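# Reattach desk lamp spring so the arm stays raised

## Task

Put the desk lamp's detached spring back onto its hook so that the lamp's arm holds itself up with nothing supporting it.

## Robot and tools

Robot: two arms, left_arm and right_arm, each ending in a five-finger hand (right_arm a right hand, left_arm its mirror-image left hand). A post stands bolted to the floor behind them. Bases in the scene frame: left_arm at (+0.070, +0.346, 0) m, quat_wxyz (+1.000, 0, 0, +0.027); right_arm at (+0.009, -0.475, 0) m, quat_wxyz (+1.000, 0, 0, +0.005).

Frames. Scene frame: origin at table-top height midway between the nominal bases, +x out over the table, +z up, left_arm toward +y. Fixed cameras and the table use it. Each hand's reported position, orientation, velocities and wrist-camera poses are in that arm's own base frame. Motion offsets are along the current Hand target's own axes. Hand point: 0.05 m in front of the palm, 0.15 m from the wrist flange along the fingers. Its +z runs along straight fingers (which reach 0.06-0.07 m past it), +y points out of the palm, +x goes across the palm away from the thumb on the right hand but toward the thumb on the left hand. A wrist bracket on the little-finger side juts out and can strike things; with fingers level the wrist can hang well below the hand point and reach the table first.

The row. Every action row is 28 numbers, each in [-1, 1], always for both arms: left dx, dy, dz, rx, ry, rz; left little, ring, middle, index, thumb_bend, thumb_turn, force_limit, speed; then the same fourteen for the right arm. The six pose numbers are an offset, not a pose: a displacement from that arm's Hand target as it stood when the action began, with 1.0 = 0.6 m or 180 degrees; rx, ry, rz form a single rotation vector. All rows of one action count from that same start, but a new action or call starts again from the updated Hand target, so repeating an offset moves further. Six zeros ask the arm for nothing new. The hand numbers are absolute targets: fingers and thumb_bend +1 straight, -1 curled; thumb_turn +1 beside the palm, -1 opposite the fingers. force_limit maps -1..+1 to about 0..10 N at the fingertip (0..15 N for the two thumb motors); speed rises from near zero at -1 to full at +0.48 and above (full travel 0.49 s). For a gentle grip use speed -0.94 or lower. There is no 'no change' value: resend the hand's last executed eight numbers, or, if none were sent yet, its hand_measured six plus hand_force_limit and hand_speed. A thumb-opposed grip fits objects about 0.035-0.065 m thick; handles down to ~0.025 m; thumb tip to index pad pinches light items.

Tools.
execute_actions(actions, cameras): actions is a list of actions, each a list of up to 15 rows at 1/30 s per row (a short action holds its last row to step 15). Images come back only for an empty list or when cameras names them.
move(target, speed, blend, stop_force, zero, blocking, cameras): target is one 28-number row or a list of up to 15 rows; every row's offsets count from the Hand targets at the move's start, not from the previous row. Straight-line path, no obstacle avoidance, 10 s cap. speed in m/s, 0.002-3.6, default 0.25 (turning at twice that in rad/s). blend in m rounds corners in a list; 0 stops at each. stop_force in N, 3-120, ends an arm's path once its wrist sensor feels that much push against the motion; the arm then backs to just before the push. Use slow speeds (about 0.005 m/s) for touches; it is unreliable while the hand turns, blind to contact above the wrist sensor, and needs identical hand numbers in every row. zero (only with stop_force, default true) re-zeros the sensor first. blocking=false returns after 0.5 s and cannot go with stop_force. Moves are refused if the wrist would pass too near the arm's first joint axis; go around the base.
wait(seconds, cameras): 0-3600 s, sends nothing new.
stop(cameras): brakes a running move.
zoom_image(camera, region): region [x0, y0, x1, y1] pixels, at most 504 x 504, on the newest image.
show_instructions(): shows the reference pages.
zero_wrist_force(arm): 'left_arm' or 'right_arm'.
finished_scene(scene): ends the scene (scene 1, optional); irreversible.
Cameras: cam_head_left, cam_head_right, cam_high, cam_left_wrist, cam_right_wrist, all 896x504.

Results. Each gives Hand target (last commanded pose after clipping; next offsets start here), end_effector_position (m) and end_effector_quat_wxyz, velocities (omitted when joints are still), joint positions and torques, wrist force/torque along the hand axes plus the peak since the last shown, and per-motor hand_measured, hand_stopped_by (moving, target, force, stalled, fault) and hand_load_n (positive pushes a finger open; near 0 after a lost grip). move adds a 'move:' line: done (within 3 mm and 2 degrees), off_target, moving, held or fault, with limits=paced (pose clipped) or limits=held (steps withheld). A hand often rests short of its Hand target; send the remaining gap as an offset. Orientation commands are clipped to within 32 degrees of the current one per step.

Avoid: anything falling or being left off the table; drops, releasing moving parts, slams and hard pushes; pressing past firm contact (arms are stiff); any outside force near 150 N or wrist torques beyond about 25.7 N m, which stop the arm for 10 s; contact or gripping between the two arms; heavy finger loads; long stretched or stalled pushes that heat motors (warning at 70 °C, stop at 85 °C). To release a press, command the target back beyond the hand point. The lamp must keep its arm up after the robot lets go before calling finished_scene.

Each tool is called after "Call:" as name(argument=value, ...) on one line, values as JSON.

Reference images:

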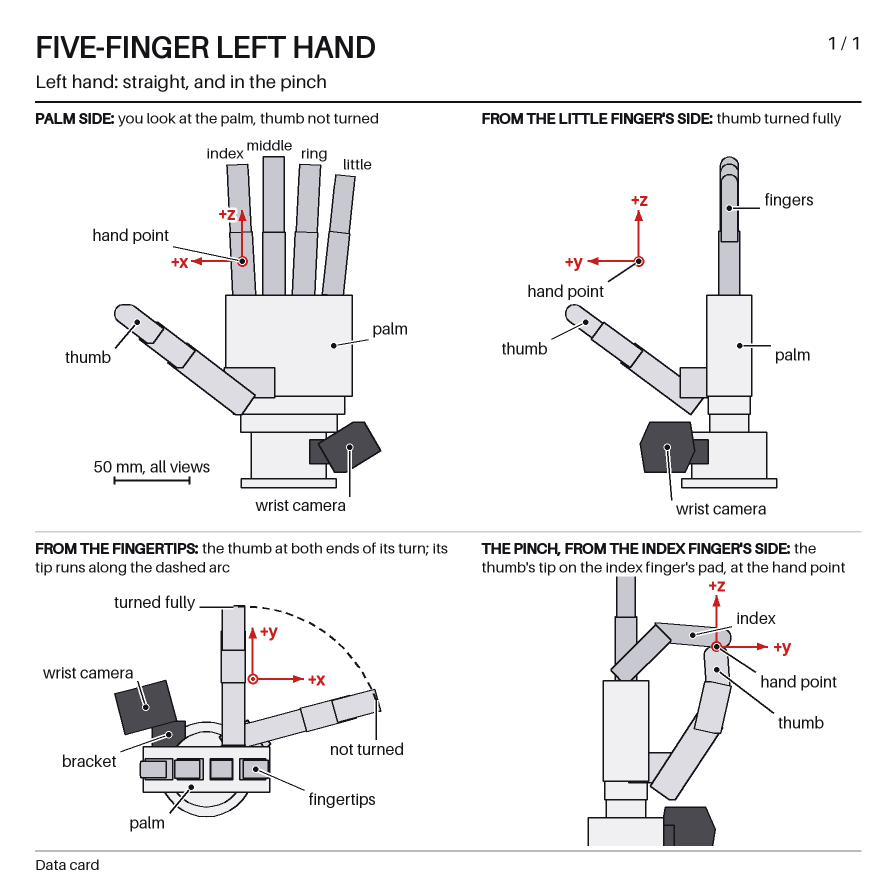

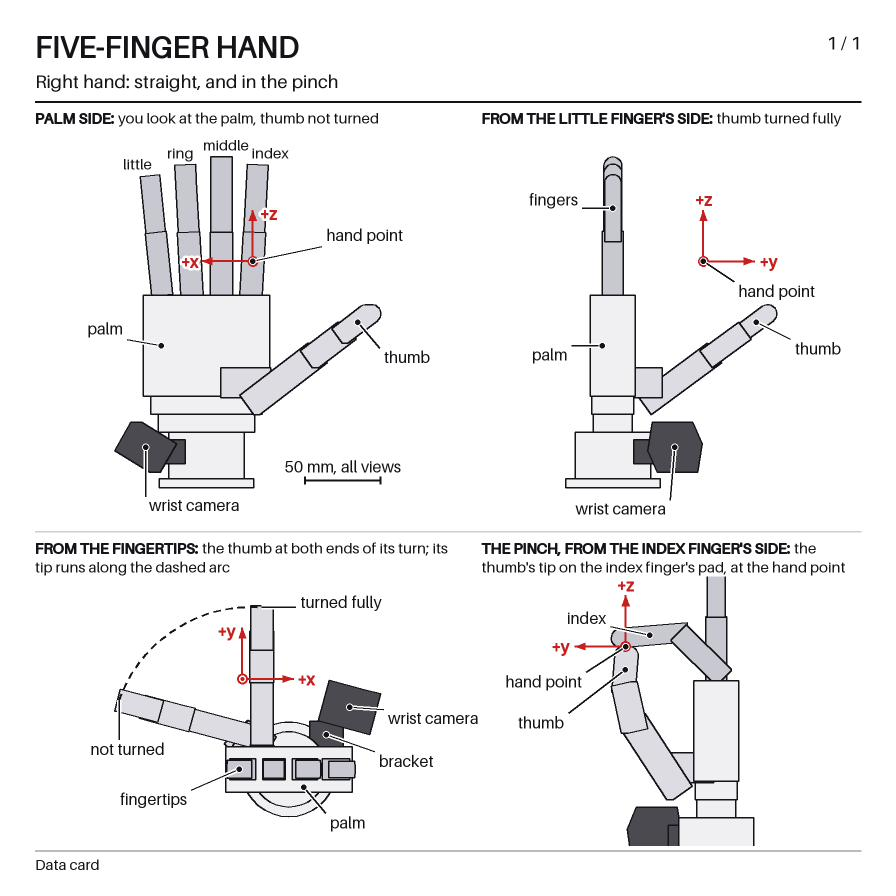

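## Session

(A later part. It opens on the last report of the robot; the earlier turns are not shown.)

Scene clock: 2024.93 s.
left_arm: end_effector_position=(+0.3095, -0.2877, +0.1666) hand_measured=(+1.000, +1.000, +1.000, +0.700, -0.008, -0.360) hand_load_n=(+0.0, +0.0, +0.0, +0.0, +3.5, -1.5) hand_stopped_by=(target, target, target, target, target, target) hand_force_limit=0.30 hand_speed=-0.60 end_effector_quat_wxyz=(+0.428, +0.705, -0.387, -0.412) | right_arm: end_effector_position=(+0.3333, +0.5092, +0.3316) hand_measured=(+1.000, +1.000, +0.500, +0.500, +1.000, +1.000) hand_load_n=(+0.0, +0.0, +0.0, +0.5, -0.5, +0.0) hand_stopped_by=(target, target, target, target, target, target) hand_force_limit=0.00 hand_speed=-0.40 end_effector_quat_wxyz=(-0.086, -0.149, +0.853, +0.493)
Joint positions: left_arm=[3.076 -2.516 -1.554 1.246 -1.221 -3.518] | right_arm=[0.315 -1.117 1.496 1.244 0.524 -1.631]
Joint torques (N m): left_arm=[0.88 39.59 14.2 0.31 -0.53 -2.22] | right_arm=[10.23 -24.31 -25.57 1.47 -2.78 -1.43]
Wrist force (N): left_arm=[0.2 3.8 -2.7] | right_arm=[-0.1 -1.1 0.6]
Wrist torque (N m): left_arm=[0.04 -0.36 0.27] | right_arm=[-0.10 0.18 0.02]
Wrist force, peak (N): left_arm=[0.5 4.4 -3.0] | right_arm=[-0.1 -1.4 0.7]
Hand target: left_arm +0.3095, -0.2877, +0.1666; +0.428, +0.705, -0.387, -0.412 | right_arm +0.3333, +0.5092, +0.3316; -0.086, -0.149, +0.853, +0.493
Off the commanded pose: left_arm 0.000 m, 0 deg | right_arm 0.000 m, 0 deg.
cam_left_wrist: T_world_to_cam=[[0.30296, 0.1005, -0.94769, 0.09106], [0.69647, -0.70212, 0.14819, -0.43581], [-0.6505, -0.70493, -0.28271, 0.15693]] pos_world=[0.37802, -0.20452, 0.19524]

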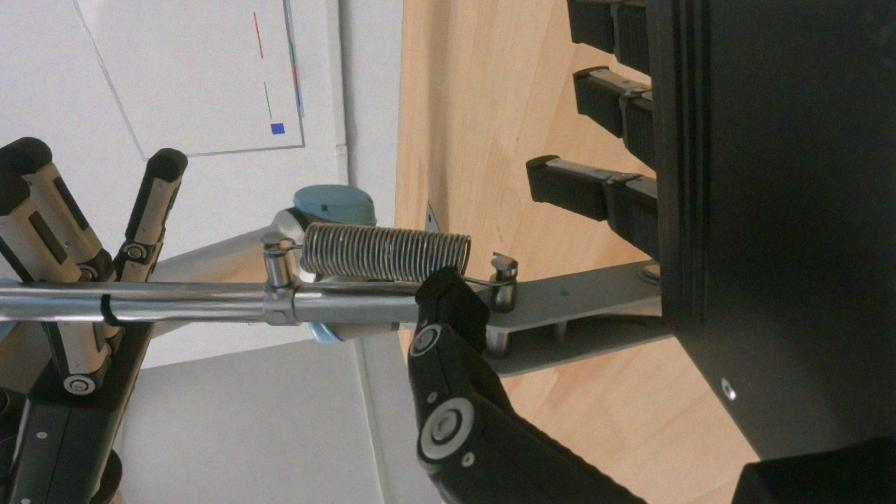

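Call:
move(target=[[0,0.002,0,0,0,0,1,1,1,0.7,-0.01,-0.36,0.3,-0.6,0,0,0,0,0,0,1,1,0.5,0.5,1,1,0,-0.4],[0,0.002,-0.0133,0,0,0,1,1,1,0.7,-0.01,-0.36,0.3,-0.6,0,0,0,0,0,0,1,1,0.5,0.5,1,1,0,-0.4]], speed=0.01, cameras=["cam_left_wrist"])

Call:
zoom_image(camera="cam_left_wrist", region=[400, 200, 560, 340])

Scene clock: 2029.93 s.
left_arm: end_effector_position=(+0.3166, -0.2858, +0.1700) hand_measured=(+1.000, +1.000, +1.000, +0.700, -0.010, -0.360) hand_load_n=(+0.0, +0.0, +0.0, +0.0, +0.0, +0.0) hand_stopped_by=(target, target, target, target, target, target) hand_force_limit=0.30 hand_speed=-0.60 end_effector_quat_wxyz=(+0.428, +0.705, -0.387, -0.412) | right_arm: end_effector_position=(+0.3333, +0.5092, +0.3316) hand_measured=(+1.000, +1.000, +0.500, +0.500, +1.000, +1.000) hand_load_n=(+0.0, +0.0, +0.0, +0.0, +0.0, +0.0) hand_stopped_by=(target, target, target, target, target, target) hand_force_limit=0.00 hand_speed=-0.40 end_effector_quat_wxyz=(-0.086, -0.149, +0.853, +0.493)
Joint positions: left_arm=[3.08 -2.518 -1.533 1.227 -1.225 -3.517] | right_arm=[0.315 -1.117 1.496 1.244 0.524 -1.631]
Joint torques (N m): left_arm=[2.65 43.86 5.05 -2.06 -0.83 1.97] | right_arm=[9.98 -23.68 -25.38 1.38 -2.75 -1.34]
Wrist force (N): left_arm=[1.6 -1.6 0.5] | right_arm=[-0.1 -1.1 0.7]
Wrist torque (N m): left_arm=[-0.34 -0.38 0.19] | right_arm=[-0.10 0.17 0.03]
Wrist force, peak (N): left_arm=[0.6 4.2 -2.9] | right_arm=[-0.2 -1.3 0.9]
Hand target: left_arm +0.3165, -0.2858, +0.1700; +0.428, +0.705, -0.387, -0.412 | right_arm +0.3333, +0.5092, +0.3316; -0.086, -0.149, +0.853, +0.493
Off the commanded pose: left_arm 0.000 m, 0 deg | right_arm 0.000 m, 0 deg.
move: done
cam_left_wrist: T_world_to_cam=[[0.30296, 0.1005, -0.94769, 0.092], [0.69647, -0.70212, 0.14819, -0.44001], [-0.6505, -0.70493, -0.28271, 0.16394]] pos_world=[0.38522, -0.20262, 0.19874]

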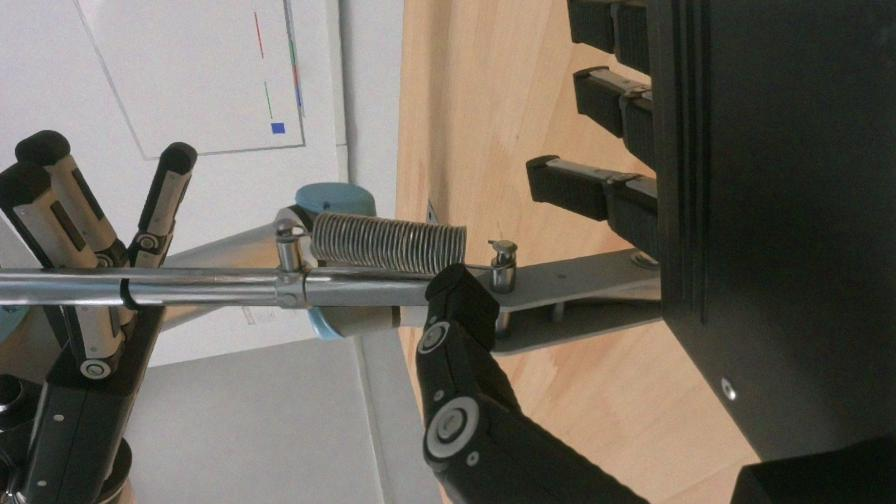

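Scaled by 3.150.

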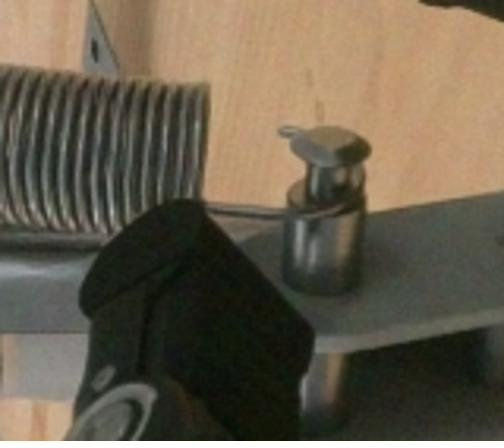

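Call:
move(target=[-0.0966,-0.0259,0,0,0,0,1,1,1,0.7,-0.01,-0.36,0.3,-0.6,0,0,0,0,0,0,1,1,0.5,0.5,1,1,0,-0.4], speed=0.04, cameras=["cam_left_wrist","cam_right_wrist"])

Call:
zoom_image(camera="cam_left_wrist", region=[250, 60, 590, 300])

Scene clock: 2034.40 s.
left_arm: end_effector_position=(+0.2986, -0.2284, +0.1701) hand_measured=(+1.000, +1.000, +1.000, +0.700, -0.010, -0.360) hand_load_n=(+0.0, -0.5, +0.0, +0.0, +0.0, +0.0) hand_stopped_by=(target, target, target, target, target, target) hand_force_limit=0.30 hand_speed=-0.60 end_effector_quat_wxyz=(+0.428, +0.705, -0.388, -0.412) end_effector_velocity=(+0.001, -0.002, +0.000) end_effector_angular_velocity=(-0.002, -0.003, -0.002) | right_arm: end_effector_position=(+0.3333, +0.5092, +0.3316) hand_measured=(+1.000, +1.000, +0.500, +0.500, +1.000, +1.000) hand_load_n=(+0.0, +0.0, +0.0, +0.0, +0.0, +0.0) hand_stopped_by=(target, target, target, target, target, target) hand_force_limit=0.00 hand_speed=-0.40 end_effector_quat_wxyz=(-0.086, -0.149, +0.853, +0.493)
Joint positions: left_arm=[3.187 -2.472 -1.648 1.286 -1.326 -3.482] | right_arm=[0.315 -1.117 1.496 1.244 0.524 -1.631]
Joint velocities: left_arm=[-0.005 0 0.005 -0.003 0.003 0.001] | right_arm=[within noise]
Joint torques (N m): left_arm=[-6.11 41.7 15.53 -3.27 1.13 -0.55] | right_arm=[10.2 -24.18 -25.28 1.18 -2.7 -1.44]
Wrist force (N): left_arm=[1.6 -2.3 0.8] | right_arm=[-0.4 -1.1 0.8]
Wrist torque (N m): left_arm=[-0.44 -0.33 0.24] | right_arm=[-0.12 0.20 0.00]
Wrist force, peak (N): left_arm=[1.6 -2.3 0.8] | right_arm=[-0.3 -1.3 0.8]
Hand target: left_arm +0.2987, -0.2285, +0.1701; +0.428, +0.705, -0.387, -0.412 | right_arm +0.3333, +0.5092, +0.3316; -0.086, -0.149, +0.853, +0.493
Off the commanded pose: left_arm 0.000 m, 0 deg | right_arm 0.000 m, 0 deg.
move: done
cam_left_wrist: T_world_to_cam=[[0.3031, 0.10035, -0.94766, 0.0917], [0.69641, -0.70214, 0.14838, -0.3872], [-0.6505, -0.70493, -0.28271, 0.19272]] pos_world=[0.36722, -0.14522, 0.19884]
cam_right_wrist: T_world_to_cam=[[-0.37024, 0.38257, 0.8465, -0.34918], [0.91506, -0.00671, 0.40326, -0.42957], [0.15996, 0.9239, -0.34759, -0.29127]] pos_world=[0.31039, 0.39981, 0.36757]

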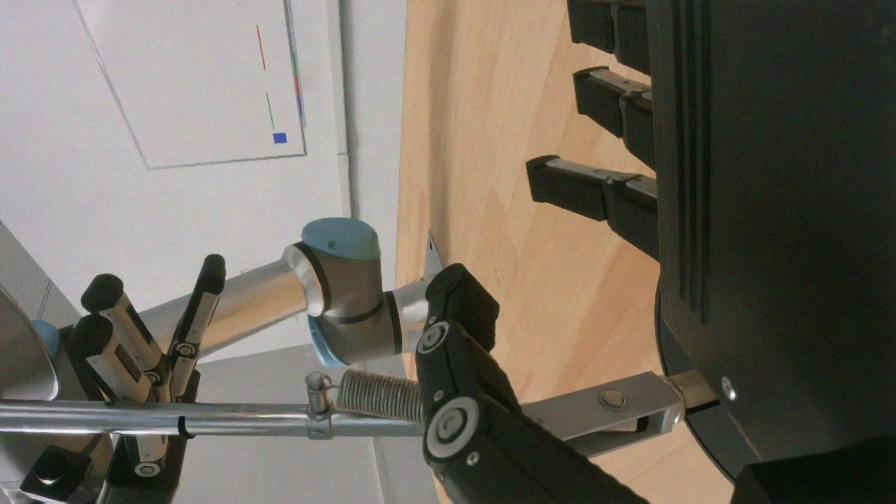

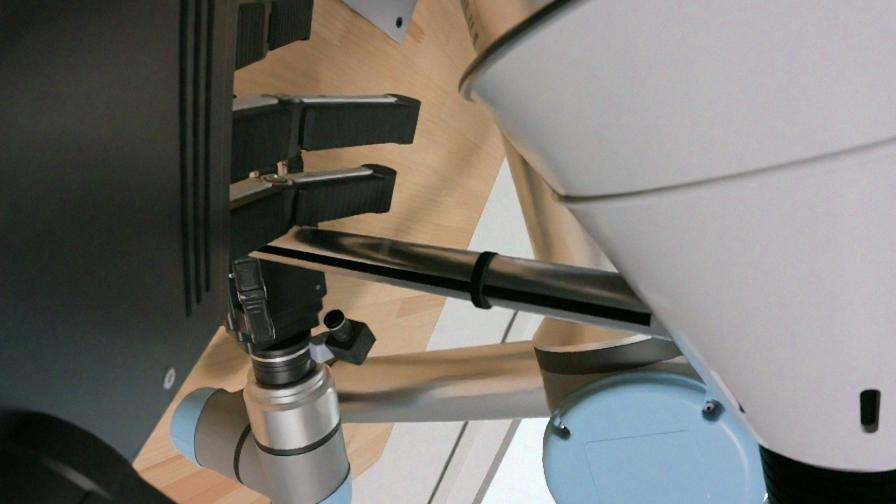

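Scaled by 1.482.

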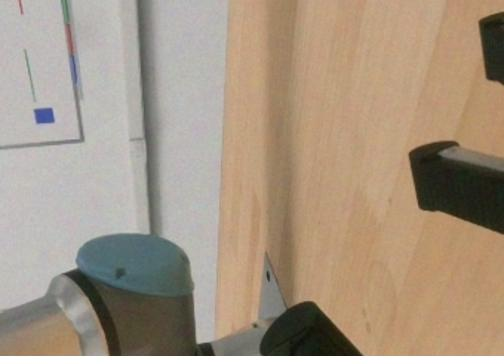

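Call:
move(target=[0.0129,-0.05,0,0,0,0,1,1,1,0.7,-0.01,-0.36,0.3,-0.6,0,0,0,0,0,0,1,1,0.5,0.5,1,1,0,-0.4], speed=0.06, cameras=["cam_left_wrist"])

Call:
zoom_image(camera="cam_left_wrist", region=[220, 300, 460, 470])

Scene clock: 2038.70 s.
left_arm: end_effector_position=(+0.3073, -0.2254, +0.1405) hand_measured=(+1.000, +1.000, +1.000, +0.700, -0.010, -0.360) hand_load_n=(+0.0, +0.0, +0.0, +0.0, +0.0, +0.0) hand_stopped_by=(target, target, target, target, target, target) hand_force_limit=0.30 hand_speed=-0.60 end_effector_quat_wxyz=(+0.428, +0.705, -0.388, -0.412) | right_arm: end_effector_position=(+0.3333, +0.5092, +0.3316) hand_measured=(+1.000, +1.000, +0.500, +0.500, +1.000, +1.000) hand_load_n=(+0.0, +0.0, +0.5, +0.0, +0.0, +0.0) hand_stopped_by=(target, target, target, target, target, target) hand_force_limit=0.00 hand_speed=-0.40 end_effector_quat_wxyz=(-0.086, -0.149, +0.853, +0.493)
Joint positions: left_arm=[3.192 -2.541 -1.607 1.314 -1.331 -3.481] | right_arm=[0.315 -1.117 1.496 1.244 0.524 -1.631]
Joint torques (N m): left_arm=[-1.69 56.37 3.28 -3.95 0.1 1.74] | right_arm=[10.29 -23.89 -25.53 1.14 -2.73 -1.38]
Wrist force (N): left_arm=[1.3 -2.0 0.8] | right_arm=[-0.3 -1.1 0.6]
Wrist torque (N m): left_arm=[-0.39 -0.27 0.23] | right_arm=[-0.10 0.19 0.01]
Wrist force, peak (N): left_arm=[1.5 -2.8 0.6] | right_arm=[-0.4 -1.1 0.9]
Hand target: left_arm +0.3073, -0.2255, +0.1405; +0.428, +0.705, -0.387, -0.412 | right_arm +0.3333, +0.5092, +0.3316; -0.086, -0.149, +0.853, +0.493
Off the commanded pose: left_arm 0.000 m, 0 deg | right_arm 0.000 m, 0 deg.
move: done
cam_left_wrist: T_world_to_cam=[[0.30311, 0.10052, -0.94764, 0.06065], [0.69648, -0.70209, 0.1483, -0.38682], [-0.65042, -0.70496, -0.28282, 0.19202]] pos_world=[0.37592, -0.14232, 0.16914]

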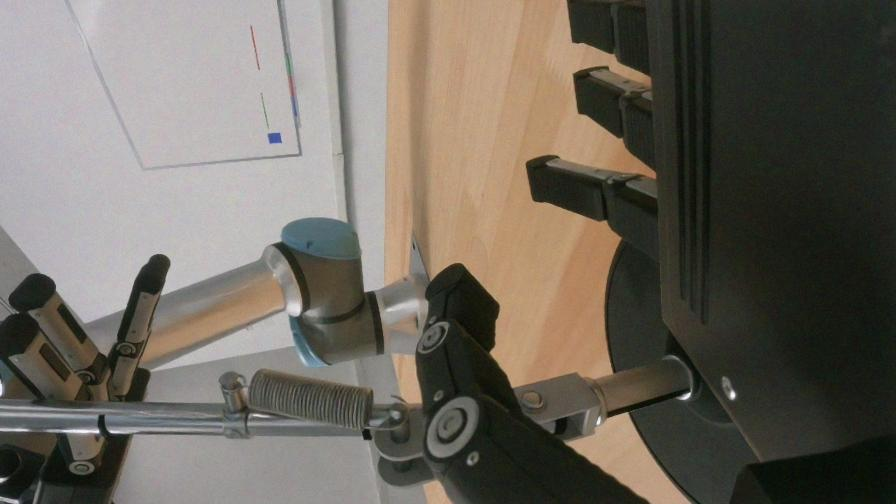

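Scaled by 2.100.

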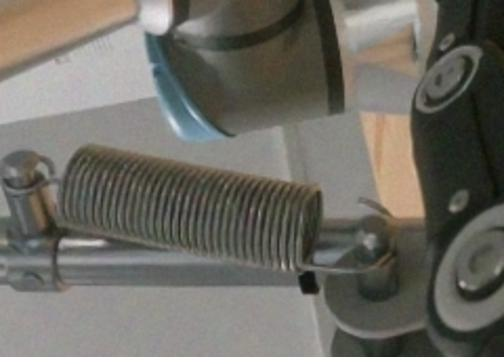

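Call:
execute_actions(actions=[], cameras=["cam_right_wrist","cam_head_left","cam_high"])

Call:
zoom_image(camera="cam_right_wrist", region=[200, 140, 500, 360])

Call:
zoom_image(camera="cam_high", region=[410, 50, 540, 250])

Scene clock: 2060.03 s.
left_arm: end_effector_position=(+0.3073, -0.2255, +0.1405) hand_measured=(+1.000, +1.000, +1.000, +0.700, -0.010, -0.360) hand_load_n=(+0.0, +0.0, -0.5, +0.0, +0.0, +0.0) hand_stopped_by=(target, target, target, target, target, target) hand_force_limit=0.30 hand_speed=-0.60 end_effector_quat_wxyz=(+0.428, +0.705, -0.387, -0.412) | right_arm: end_effector_position=(+0.3333, +0.5092, +0.3316) hand_measured=(+1.000, +1.000, +0.500, +0.500, +1.000, +1.000) hand_load_n=(-0.5, +0.0, +0.0, +0.5, +0.0, +0.0) hand_stopped_by=(target, target, target, target, target, target) hand_force_limit=0.00 hand_speed=-0.40 end_effector_quat_wxyz=(-0.086, -0.149, +0.853, +0.493)
Joint positions: left_arm=[3.191 -2.541 -1.607 1.314 -1.331 -3.481] | right_arm=[0.315 -1.117 1.496 1.244 0.524 -1.631]
Joint velocities: within noise
Joint torques (N m): left_arm=[-4.87 55.96 1.81 -3.71 0.83 -2.19] | right_arm=[10.05 -24.29 -24.86 1.17 -2.59 -1.5]
Motor temperatures (°C): left_arm=[31 29 24 37 30 34] | right_arm=[29 32 25 30 34 41]
Wrist force (N): left_arm=[1.5 -2.1 0.9] | right_arm=[-0.2 -0.9 0.8]
Wrist torque (N m): left_arm=[-0.42 -0.29 0.25] | right_arm=[-0.08 0.17 0.03]
Wrist force, peak (N): left_arm=[1.6 -2.3 0.9] | right_arm=[-0.3 -1.4 0.6]
Hand target: left_arm +0.3073, -0.2255, +0.1405; +0.428, +0.705, -0.387, -0.412 | right_arm +0.3333, +0.5092, +0.3316; -0.086, -0.149, +0.853, +0.493
Off the commanded pose: left_arm 0.000 m, 0 deg | right_arm 0.000 m, 0 deg.
camera_calibration:
cam_right_wrist: T_world_to_cam=[[-0.37024, 0.38257, 0.8465, -0.34918], [0.91506, -0.00671, 0.40326, -0.42957], [0.15996, 0.9239, -0.34759, -0.29127]] pos_world=[0.31039, 0.39981, 0.36757]
Images, in order (width x height): cam_head_left 896x504, cam_high 896x504, cam_right_wrist 896x504.

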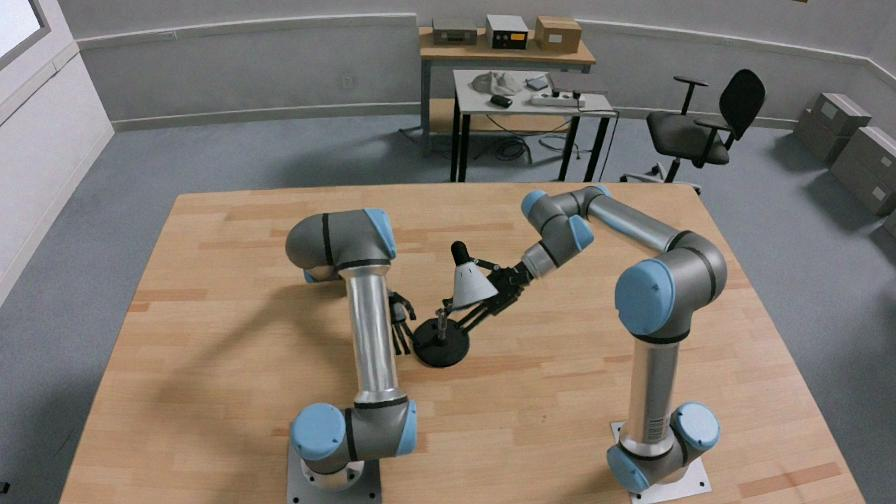

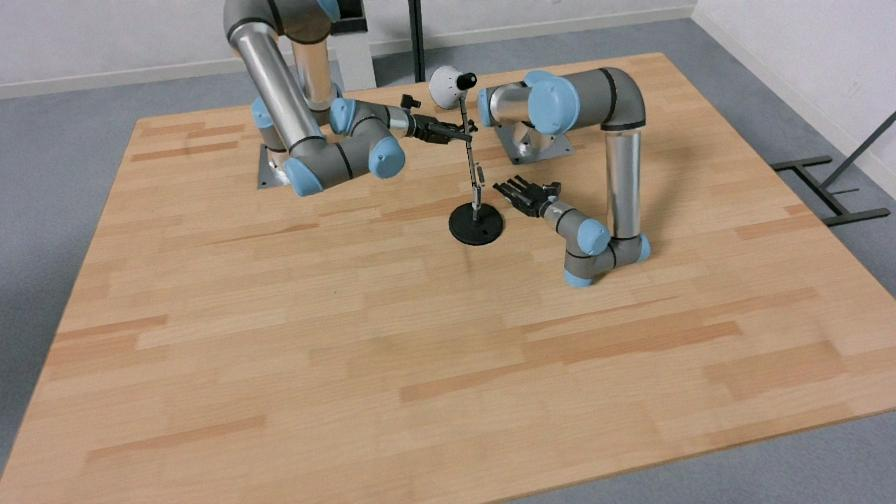

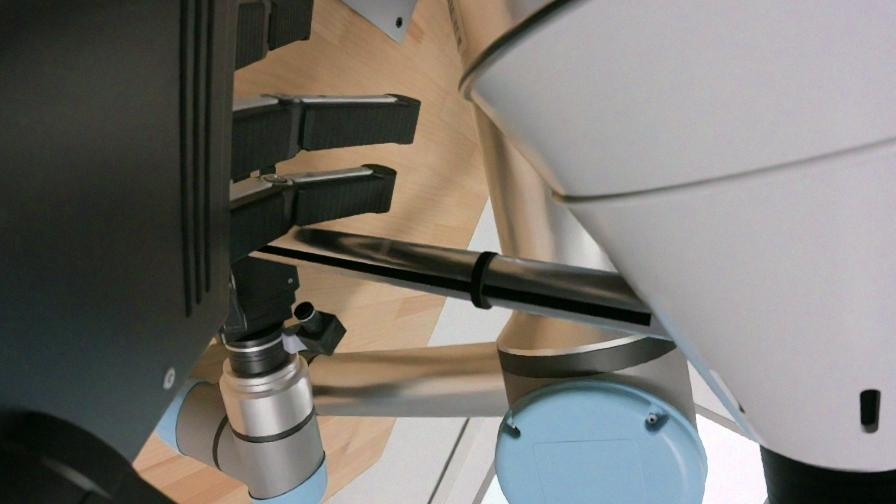

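Scaled by 1.680.

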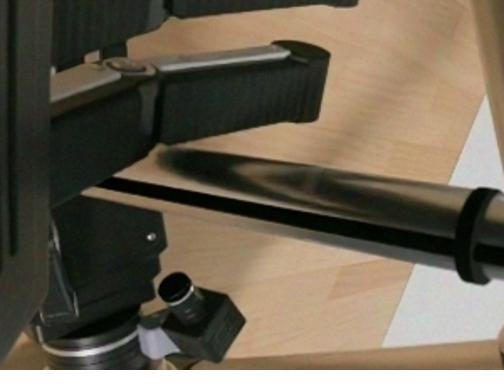

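Scaled by 2.520.

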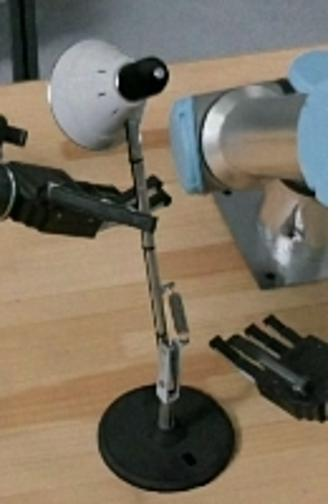

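Call:
zoom_image(camera="cam_high", region=[455, 150, 505, 215])

Scaled by 7.754.

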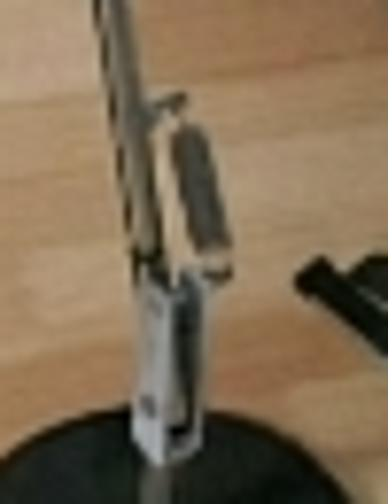

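Call:
move(target=[0,0,0,0,0,0,1,1,1,0.7,-0.01,-0.36,0.3,-0.6,0.005,0,0,0,0,0,1,1,0.5,0.5,1,1,0,-0.4], speed=0.01, cameras=["cam_right_wrist","cam_left_wrist"])

Call:
zoom_image(camera="cam_right_wrist", region=[200, 140, 500, 360])

Scene clock: 2064.60 s.
left_arm: end_effector_position=(+0.3073, -0.2255, +0.1405) hand_measured=(+1.000, +1.000, +1.000, +0.700, -0.010, -0.360) hand_load_n=(+0.0, +0.0, +0.0, +0.0, +0.0, +0.0) hand_stopped_by=(target, target, target, target, target, target) hand_force_limit=0.30 hand_speed=-0.60 end_effector_quat_wxyz=(+0.428, +0.705, -0.387, -0.412) | right_arm: end_effector_position=(+0.3304, +0.5082, +0.3316) hand_measured=(+1.000, +1.000, +0.500, +0.500, +1.000, +1.000) hand_load_n=(+0.0, +0.0, +0.0, +0.0, +0.0, +0.0) hand_stopped_by=(target, target, target, target, target, target) hand_force_limit=0.00 hand_speed=-0.40 end_effector_quat_wxyz=(-0.086, -0.149, +0.853, +0.493)
Joint positions: left_arm=[3.191 -2.541 -1.607 1.314 -1.331 -3.481] | right_arm=[0.315 -1.123 1.506 1.241 0.524 -1.631]
Joint torques (N m): left_arm=[-4.61 55.82 1.71 -3.57 0.74 -2.1] | right_arm=[-14.04 -30.06 -22.32 0.96 -2.08 -2.33]
Wrist force (N): left_arm=[1.5 -2.3 0.7] | right_arm=[-0.8 -0.8 0.5]
Wrist torque (N m): left_arm=[-0.43 -0.32 0.25] | right_arm=[-0.07 0.21 -0.01]
Wrist force, peak (N): left_arm=[1.6 -2.5 0.8] | right_arm=[-0.3 -1.3 0.7]
Hand target: left_arm +0.3073, -0.2255, +0.1405; +0.428, +0.705, -0.387, -0.412 | right_arm +0.3305, +0.5082, +0.3316; -0.086, -0.149, +0.853, +0.493
Off the commanded pose: left_arm 0.000 m, 0 deg | right_arm 0.000 m, 0 deg.
move: done
cam_left_wrist: T_world_to_cam=[[0.30296, 0.1005, -0.94769, 0.06083], [0.69647, -0.70212, 0.14819, -0.38675], [-0.6505, -0.70493, -0.28271, 0.19199]] pos_world=[0.37582, -0.14232, 0.16924]
cam_right_wrist: T_world_to_cam=[[-0.37029, 0.3825, 0.84651, -0.34979], [0.91507, -0.00653, 0.40323, -0.42686], [0.15976, 0.92393, -0.3476, -0.28985]] pos_world=[0.30739, 0.39881, 0.36747]
Images, in order (width x height): cam_left_wrist 896x504, cam_right_wrist 896x504.

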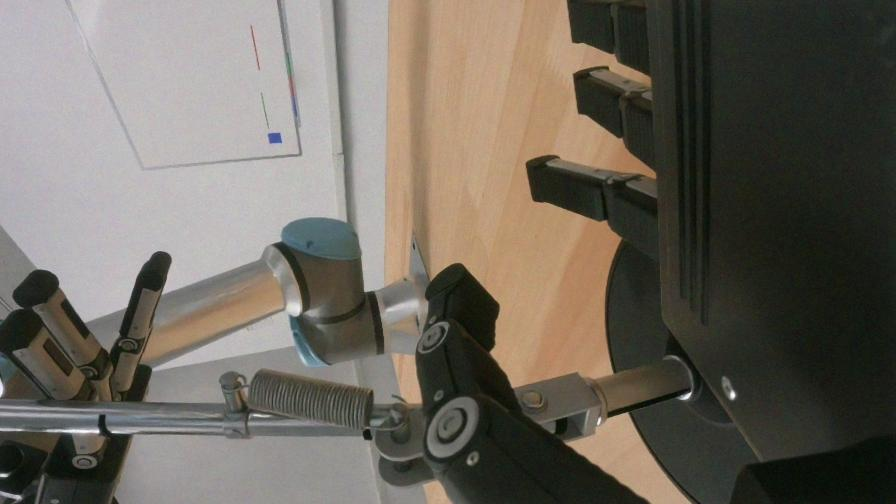

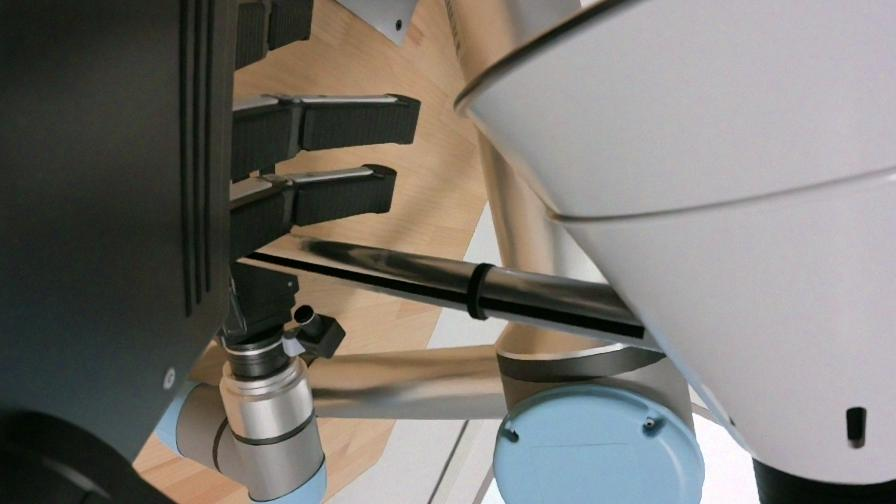

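Scaled by 1.680.

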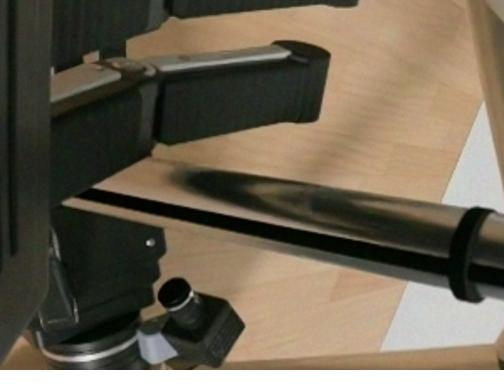

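Call:
move(target=[[0,0,0,0,0,0,1,1,1,0.7,-0.01,-0.36,0.3,-0.6,0.01,0,0,0,0,0,1,1,0.5,0.5,1,1,0,-0.4],[0,0,0,0,0,0,1,1,1,0.7,-0.01,-0.36,0.3,-0.6,0.01,-0.0507,-0.0477,0,0,0,1,1,0.5,0.5,1,1,0,-0.4]], speed=0.03, cameras=["cam_right_wrist","cam_left_wrist"])

Scene clock: 2074.17 s.
left_arm: end_effector_position=(+0.3073, -0.2255, +0.1405) hand_measured=(+1.000, +1.000, +1.000, +0.700, -0.010, -0.360) hand_load_n=(+0.0, +0.0, +0.5, +0.0, +0.0, +0.0) hand_stopped_by=(target, target, target, target, target, target) hand_force_limit=0.30 hand_speed=-0.60 end_effector_quat_wxyz=(+0.428, +0.705, -0.387, -0.412) | right_arm: end_effector_position=(+0.3384, +0.4684, +0.3194) hand_measured=(+1.000, +1.000, +0.500, +0.500, +1.000, +1.000) hand_load_n=(-0.5, +0.0, +0.0, +0.0, +0.0, +0.0) hand_stopped_by=(target, target, target, target, target, target) hand_force_limit=0.00 hand_speed=-0.40 end_effector_quat_wxyz=(-0.086, -0.148, +0.853, +0.493) end_effector_velocity=(+0.000, +0.001, +0.000) end_effector_angular_velocity=(+0.000, -0.001, -0.001)
Joint positions: left_arm=[3.191 -2.541 -1.607 1.314 -1.331 -3.481] | right_arm=[0.223 -1.134 1.598 1.314 0.536 -1.811]
Joint velocities: left_arm=[within noise] | right_arm=[0.002 -0.001 -0.001 -0.003 0 0.005]
Joint torques (N m): left_arm=[-4.37 55.65 1.81 -3.23 0.75 -2.08] | right_arm=[13.83 -20.88 -29.03 0.05 -1.43 1.87]
Wrist force (N): left_arm=[1.2 -2.1 0.6] | right_arm=[-0.6 -0.9 0.1]
Wrist torque (N m): left_arm=[-0.39 -0.26 0.23] | right_arm=[-0.06 0.17 -0.14]
Wrist force, peak (N): left_arm=[1.5 -2.5 0.7] | right_arm=[-0.9 -1.0 0.5]
Hand target: left_arm +0.3073, -0.2255, +0.1405; +0.428, +0.705, -0.387, -0.412 | right_arm +0.3384, +0.4685, +0.3195; -0.086, -0.149, +0.853, +0.493
Off the commanded pose: left_arm 0.000 m, 0 deg | right_arm 0.000 m, 0 deg.
move: done
cam_left_wrist: T_world_to_cam=[[0.30296, 0.1005, -0.94769, 0.06083], [0.69647, -0.70212, 0.14819, -0.38675], [-0.6505, -0.70493, -0.28271, 0.19199]] pos_world=[0.37582, -0.14232, 0.16924]
cam_right_wrist: T_world_to_cam=[[-0.36971, 0.38284, 0.84661, -0.32175], [0.91528, -0.0068, 0.40277, -0.4295], [0.15995, 0.92379, -0.3479, -0.25845]] pos_world=[0.31549, 0.35901, 0.35547]
Images, in order (width x height): cam_left_wrist 896x504, cam_right_wrist 896x504.

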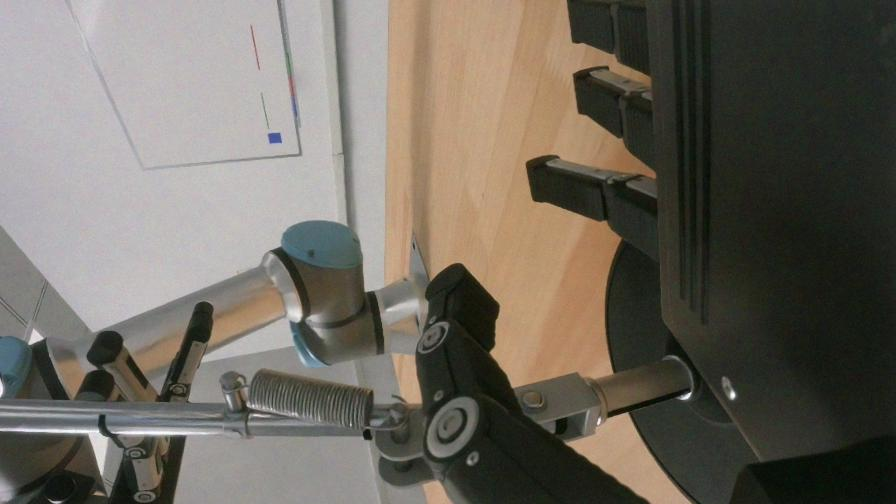

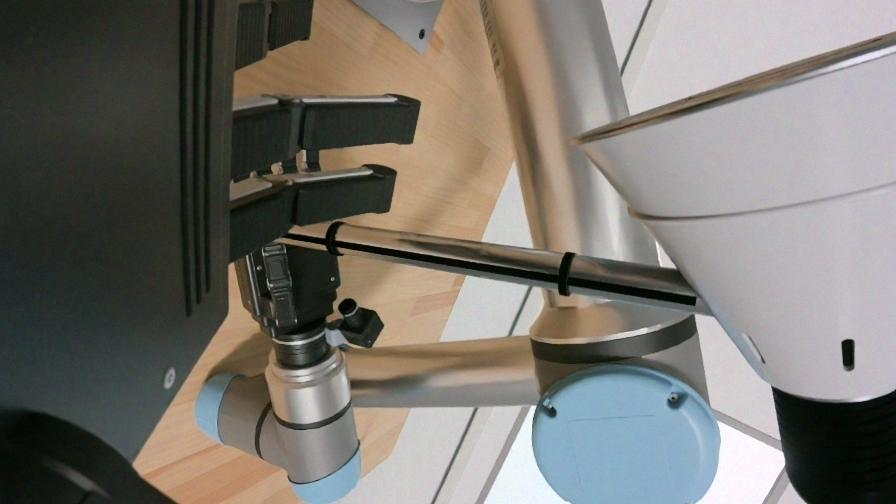

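Call:
move(target=[-0.0805,-0.0216,0,0,0,0,1,1,1,0.7,-0.01,-0.36,0.3,-0.6,0,-0.127,-0.119,0,0,0,1,1,0.5,0.5,1,1,0,-0.4], speed=0.08, cameras=["all"])

Call:
zoom_image(camera="cam_high", region=[410, 50, 540, 250])

Call:
zoom_image(camera="cam_left_wrist", region=[200, 300, 500, 504])

Scene clock: 2079.37 s.
left_arm: end_effector_position=(+0.2924, -0.1777, +0.1406) hand_measured=(+1.000, +1.000, +1.000, +0.700, -0.010, -0.360) hand_load_n=(+0.0, +0.0, +0.0, +0.0, +0.0, +0.0) hand_stopped_by=(target, target, target, target, target, target) hand_force_limit=0.30 hand_speed=-0.60 end_effector_quat_wxyz=(+0.428, +0.705, -0.388, -0.412) | right_arm: end_effector_position=(+0.3722, +0.3745, +0.2891) hand_measured=(+1.000, +1.000, +0.500, +0.500, +1.000, +1.000) hand_load_n=(+0.0, +0.0, +0.0, +0.0, +0.0, +0.0) hand_stopped_by=(target, target, target, target, target, target) hand_force_limit=0.00 hand_speed=-0.40 end_effector_quat_wxyz=(-0.086, -0.148, +0.853, +0.493)
Joint positions: left_arm=[3.286 -2.513 -1.684 1.357 -1.421 -3.452] | right_arm=[-0.004 -1.097 1.722 1.48 0.62 -2.199]
Joint torques (N m): left_arm=[-5.35 41.14 14.87 -3.79 1.16 -2.21] | right_arm=[11.69 -43.45 -27.69 0.04 -3.25 0.67]
Wrist force (N): left_arm=[1.6 -2.0 0.4] | right_arm=[-0.5 -0.9 -0.2]
Wrist torque (N m): left_arm=[-0.33 -0.36 0.23] | right_arm=[-0.03 0.12 -0.19]
Wrist force, peak (N): left_arm=[1.5 -2.4 0.7] | right_arm=[-0.7 -1.7 -0.8]
Hand target: left_arm +0.2924, -0.1777, +0.1406; +0.428, +0.705, -0.387, -0.412 | right_arm +0.3722, +0.3745, +0.2892; -0.086, -0.149, +0.853, +0.493
Off the commanded pose: left_arm 0.000 m, 0 deg | right_arm 0.000 m, 0 deg.
move: done
cam_left_wrist: T_world_to_cam=[[0.30303, 0.10043, -0.94768, 0.0606], [0.69644, -0.70213, 0.14829, -0.34284], [-0.6505, -0.70493, -0.28271, 0.21603]] pos_world=[0.36092, -0.09452, 0.16934]
cam_right_wrist: T_world_to_cam=[[-0.36985, 0.38265, 0.84663, -0.24744], [0.91523, -0.00674, 0.40287, -0.44886], [0.15986, 0.92387, -0.34772, -0.18764]] pos_world=[0.34929, 0.26501, 0.32507]

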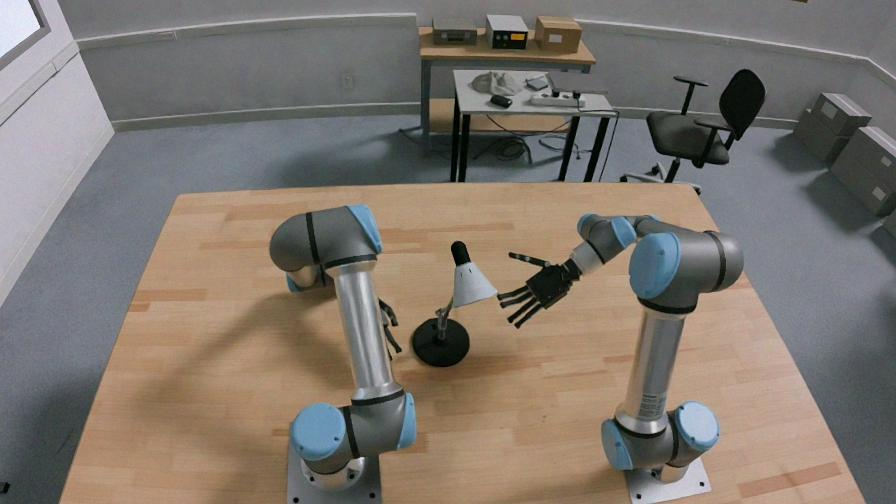

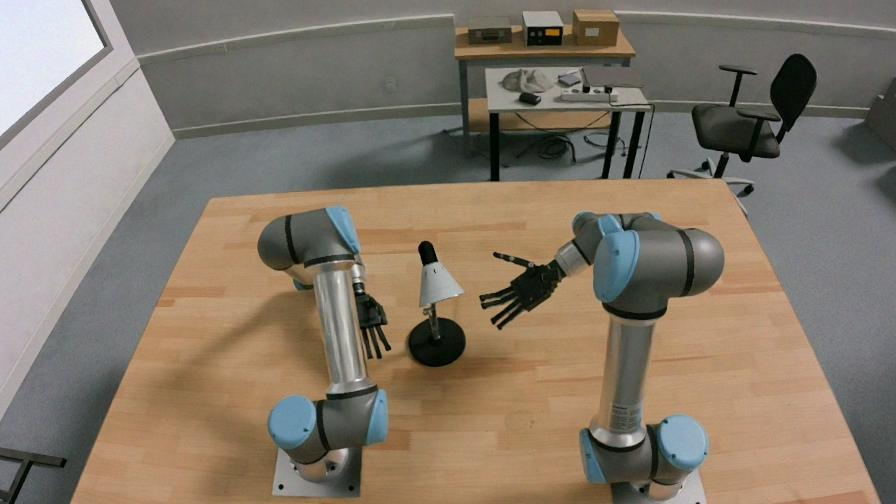

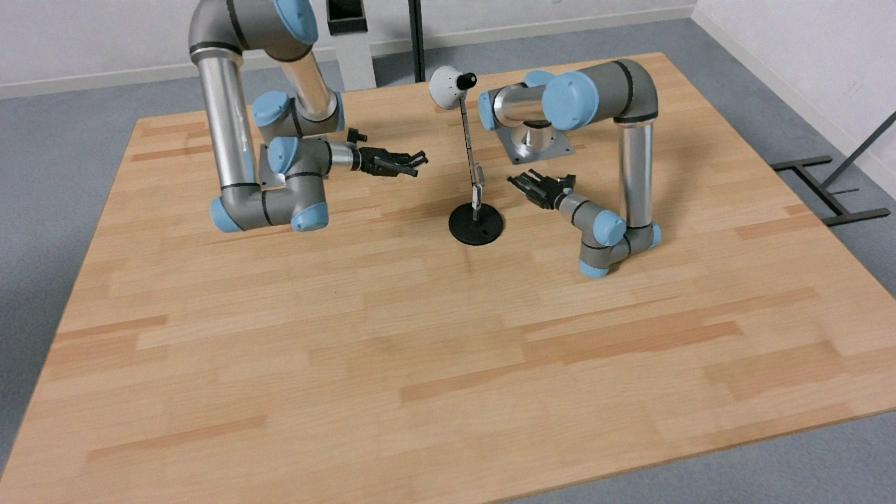

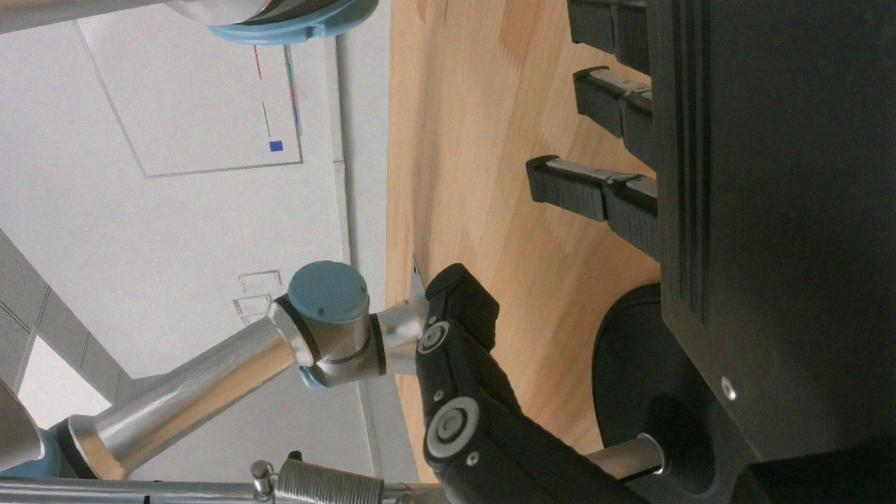

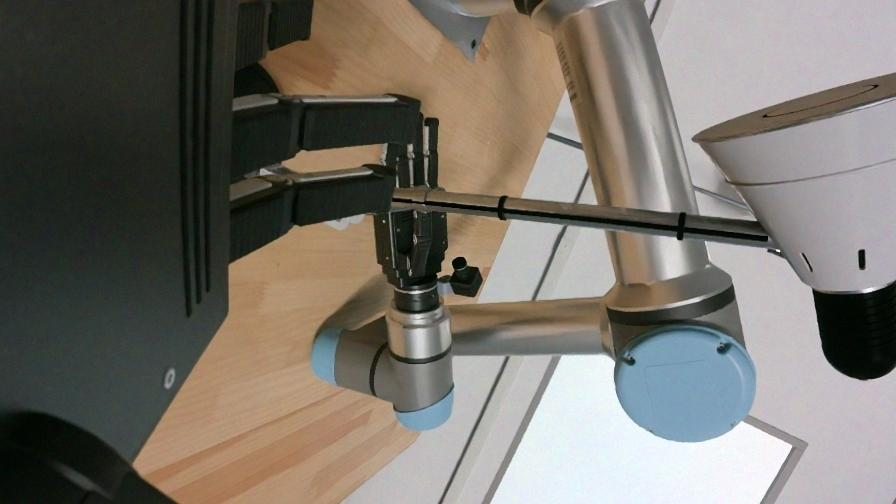

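Scaled by 2.520.

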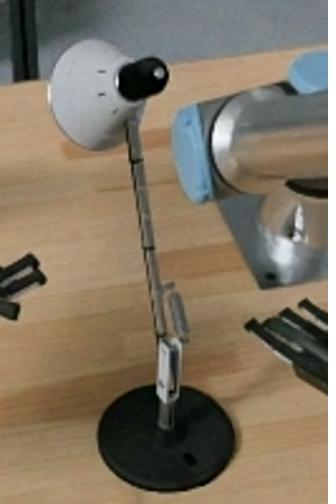

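Scaled by 1.680.

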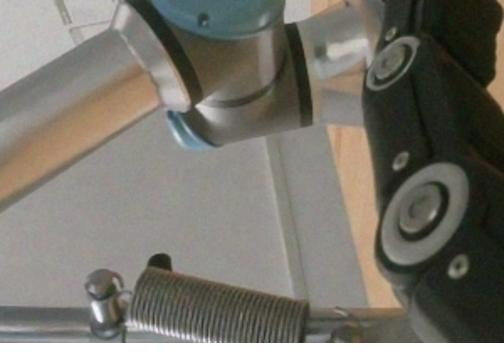

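Call:
wait(seconds=2, cameras=["cam_high", "cam_left_wrist", "cam_head_left"])

Scene clock: 2085.50 s.
left_arm: end_effector_position=(+0.2924, -0.1777, +0.1406) hand_measured=(+1.000, +1.000, +1.000, +0.700, -0.010, -0.360) hand_load_n=(+0.0, +0.0, +0.0, +0.0, +0.0, +0.0) hand_stopped_by=(target, target, target, target, target, target) hand_force_limit=0.30 hand_speed=-0.60 end_effector_quat_wxyz=(+0.428, +0.705, -0.387, -0.412) | right_arm: end_effector_position=(+0.3722, +0.3745, +0.2892) hand_measured=(+1.000, +1.000, +0.500, +0.500, +1.000, +1.000) hand_load_n=(+0.0, +0.0, +0.0, +0.0, +0.0, +0.0) hand_stopped_by=(target, target, target, target, target, target) hand_force_limit=0.00 hand_speed=-0.40 end_effector_quat_wxyz=(-0.086, -0.149, +0.853, +0.493)
Joint positions: left_arm=[3.286 -2.513 -1.684 1.357 -1.421 -3.452] | right_arm=[-0.004 -1.097 1.722 1.48 0.62 -2.199]
Joint torques (N m): left_arm=[-5.86 37.33 15.15 -3.87 1.17 -2.25] | right_arm=[13.09 -42.84 -26.86 0.49 -3 -2.19]
Wrist force (N): left_arm=[1.4 -2.2 0.3] | right_arm=[-0.7 -0.9 -0.1]
Wrist torque (N m): left_arm=[-0.36 -0.32 0.23] | right_arm=[-0.04 0.13 -0.20]
Wrist force, peak (N): left_arm=[1.8 -2.2 0.1] | right_arm=[-0.8 -1.1 -0.2]
Hand target: left_arm +0.2924, -0.1777, +0.1406; +0.428, +0.705, -0.387, -0.412 | right_arm +0.3722, +0.3745, +0.2892; -0.086, -0.149, +0.853, +0.493
Off the commanded pose: left_arm 0.000 m, 0 deg | right_arm 0.000 m, 0 deg.
wait: 2.00 s; at rest from the start
cam_left_wrist: T_world_to_cam=[[0.30296, 0.1005, -0.94769, 0.06062], [0.69647, -0.70212, 0.14819, -0.34297], [-0.6505, -0.70493, -0.28271, 0.21602]] pos_world=[0.36102, -0.09462, 0.16934]
Images, in order (width x height): cam_head_left 896x504, cam_high 896x504, cam_left_wrist 896x504.

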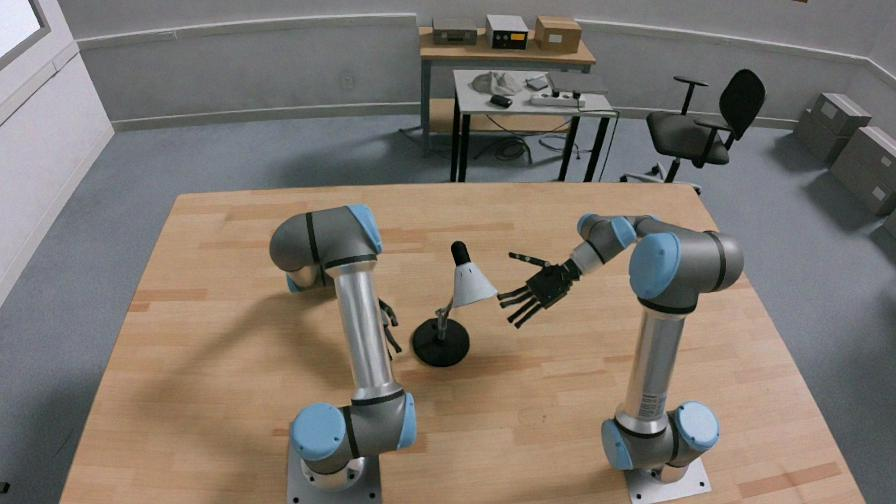

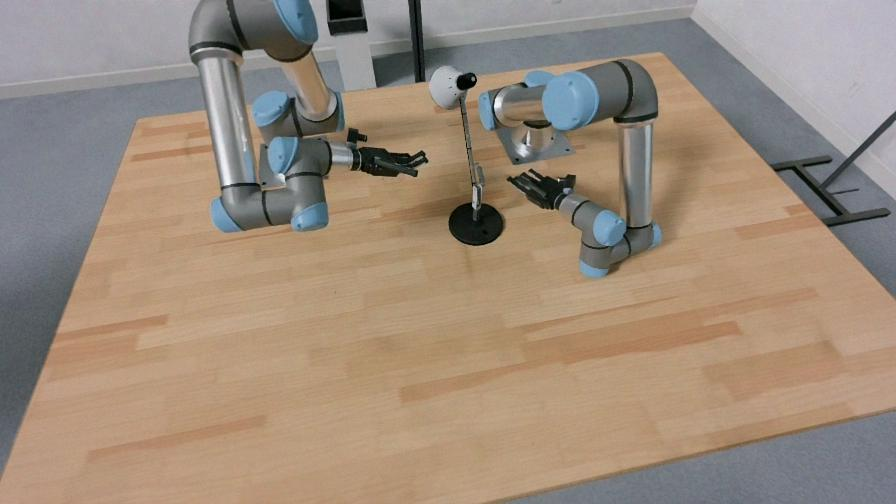

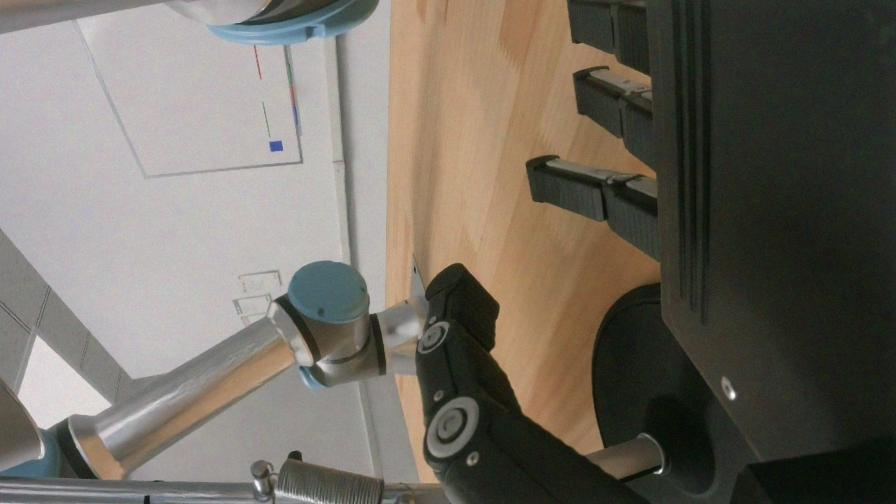

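Call:
zoom_image(camera="cam_high", region=[410, 50, 540, 250])

Call:
zoom_image(camera="cam_left_wrist", region=[220, 420, 460, 504])

Scaled by 2.520.

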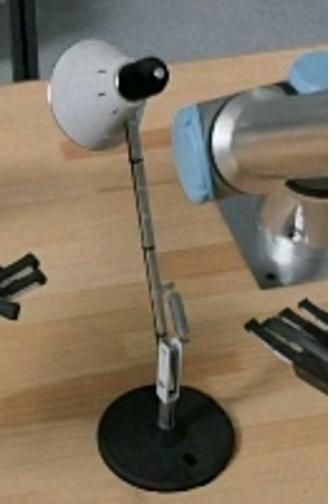

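Scaled by 2.100.

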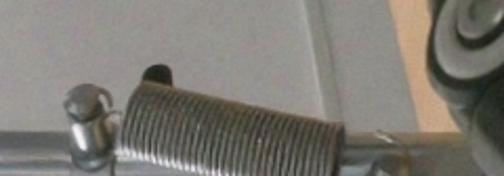

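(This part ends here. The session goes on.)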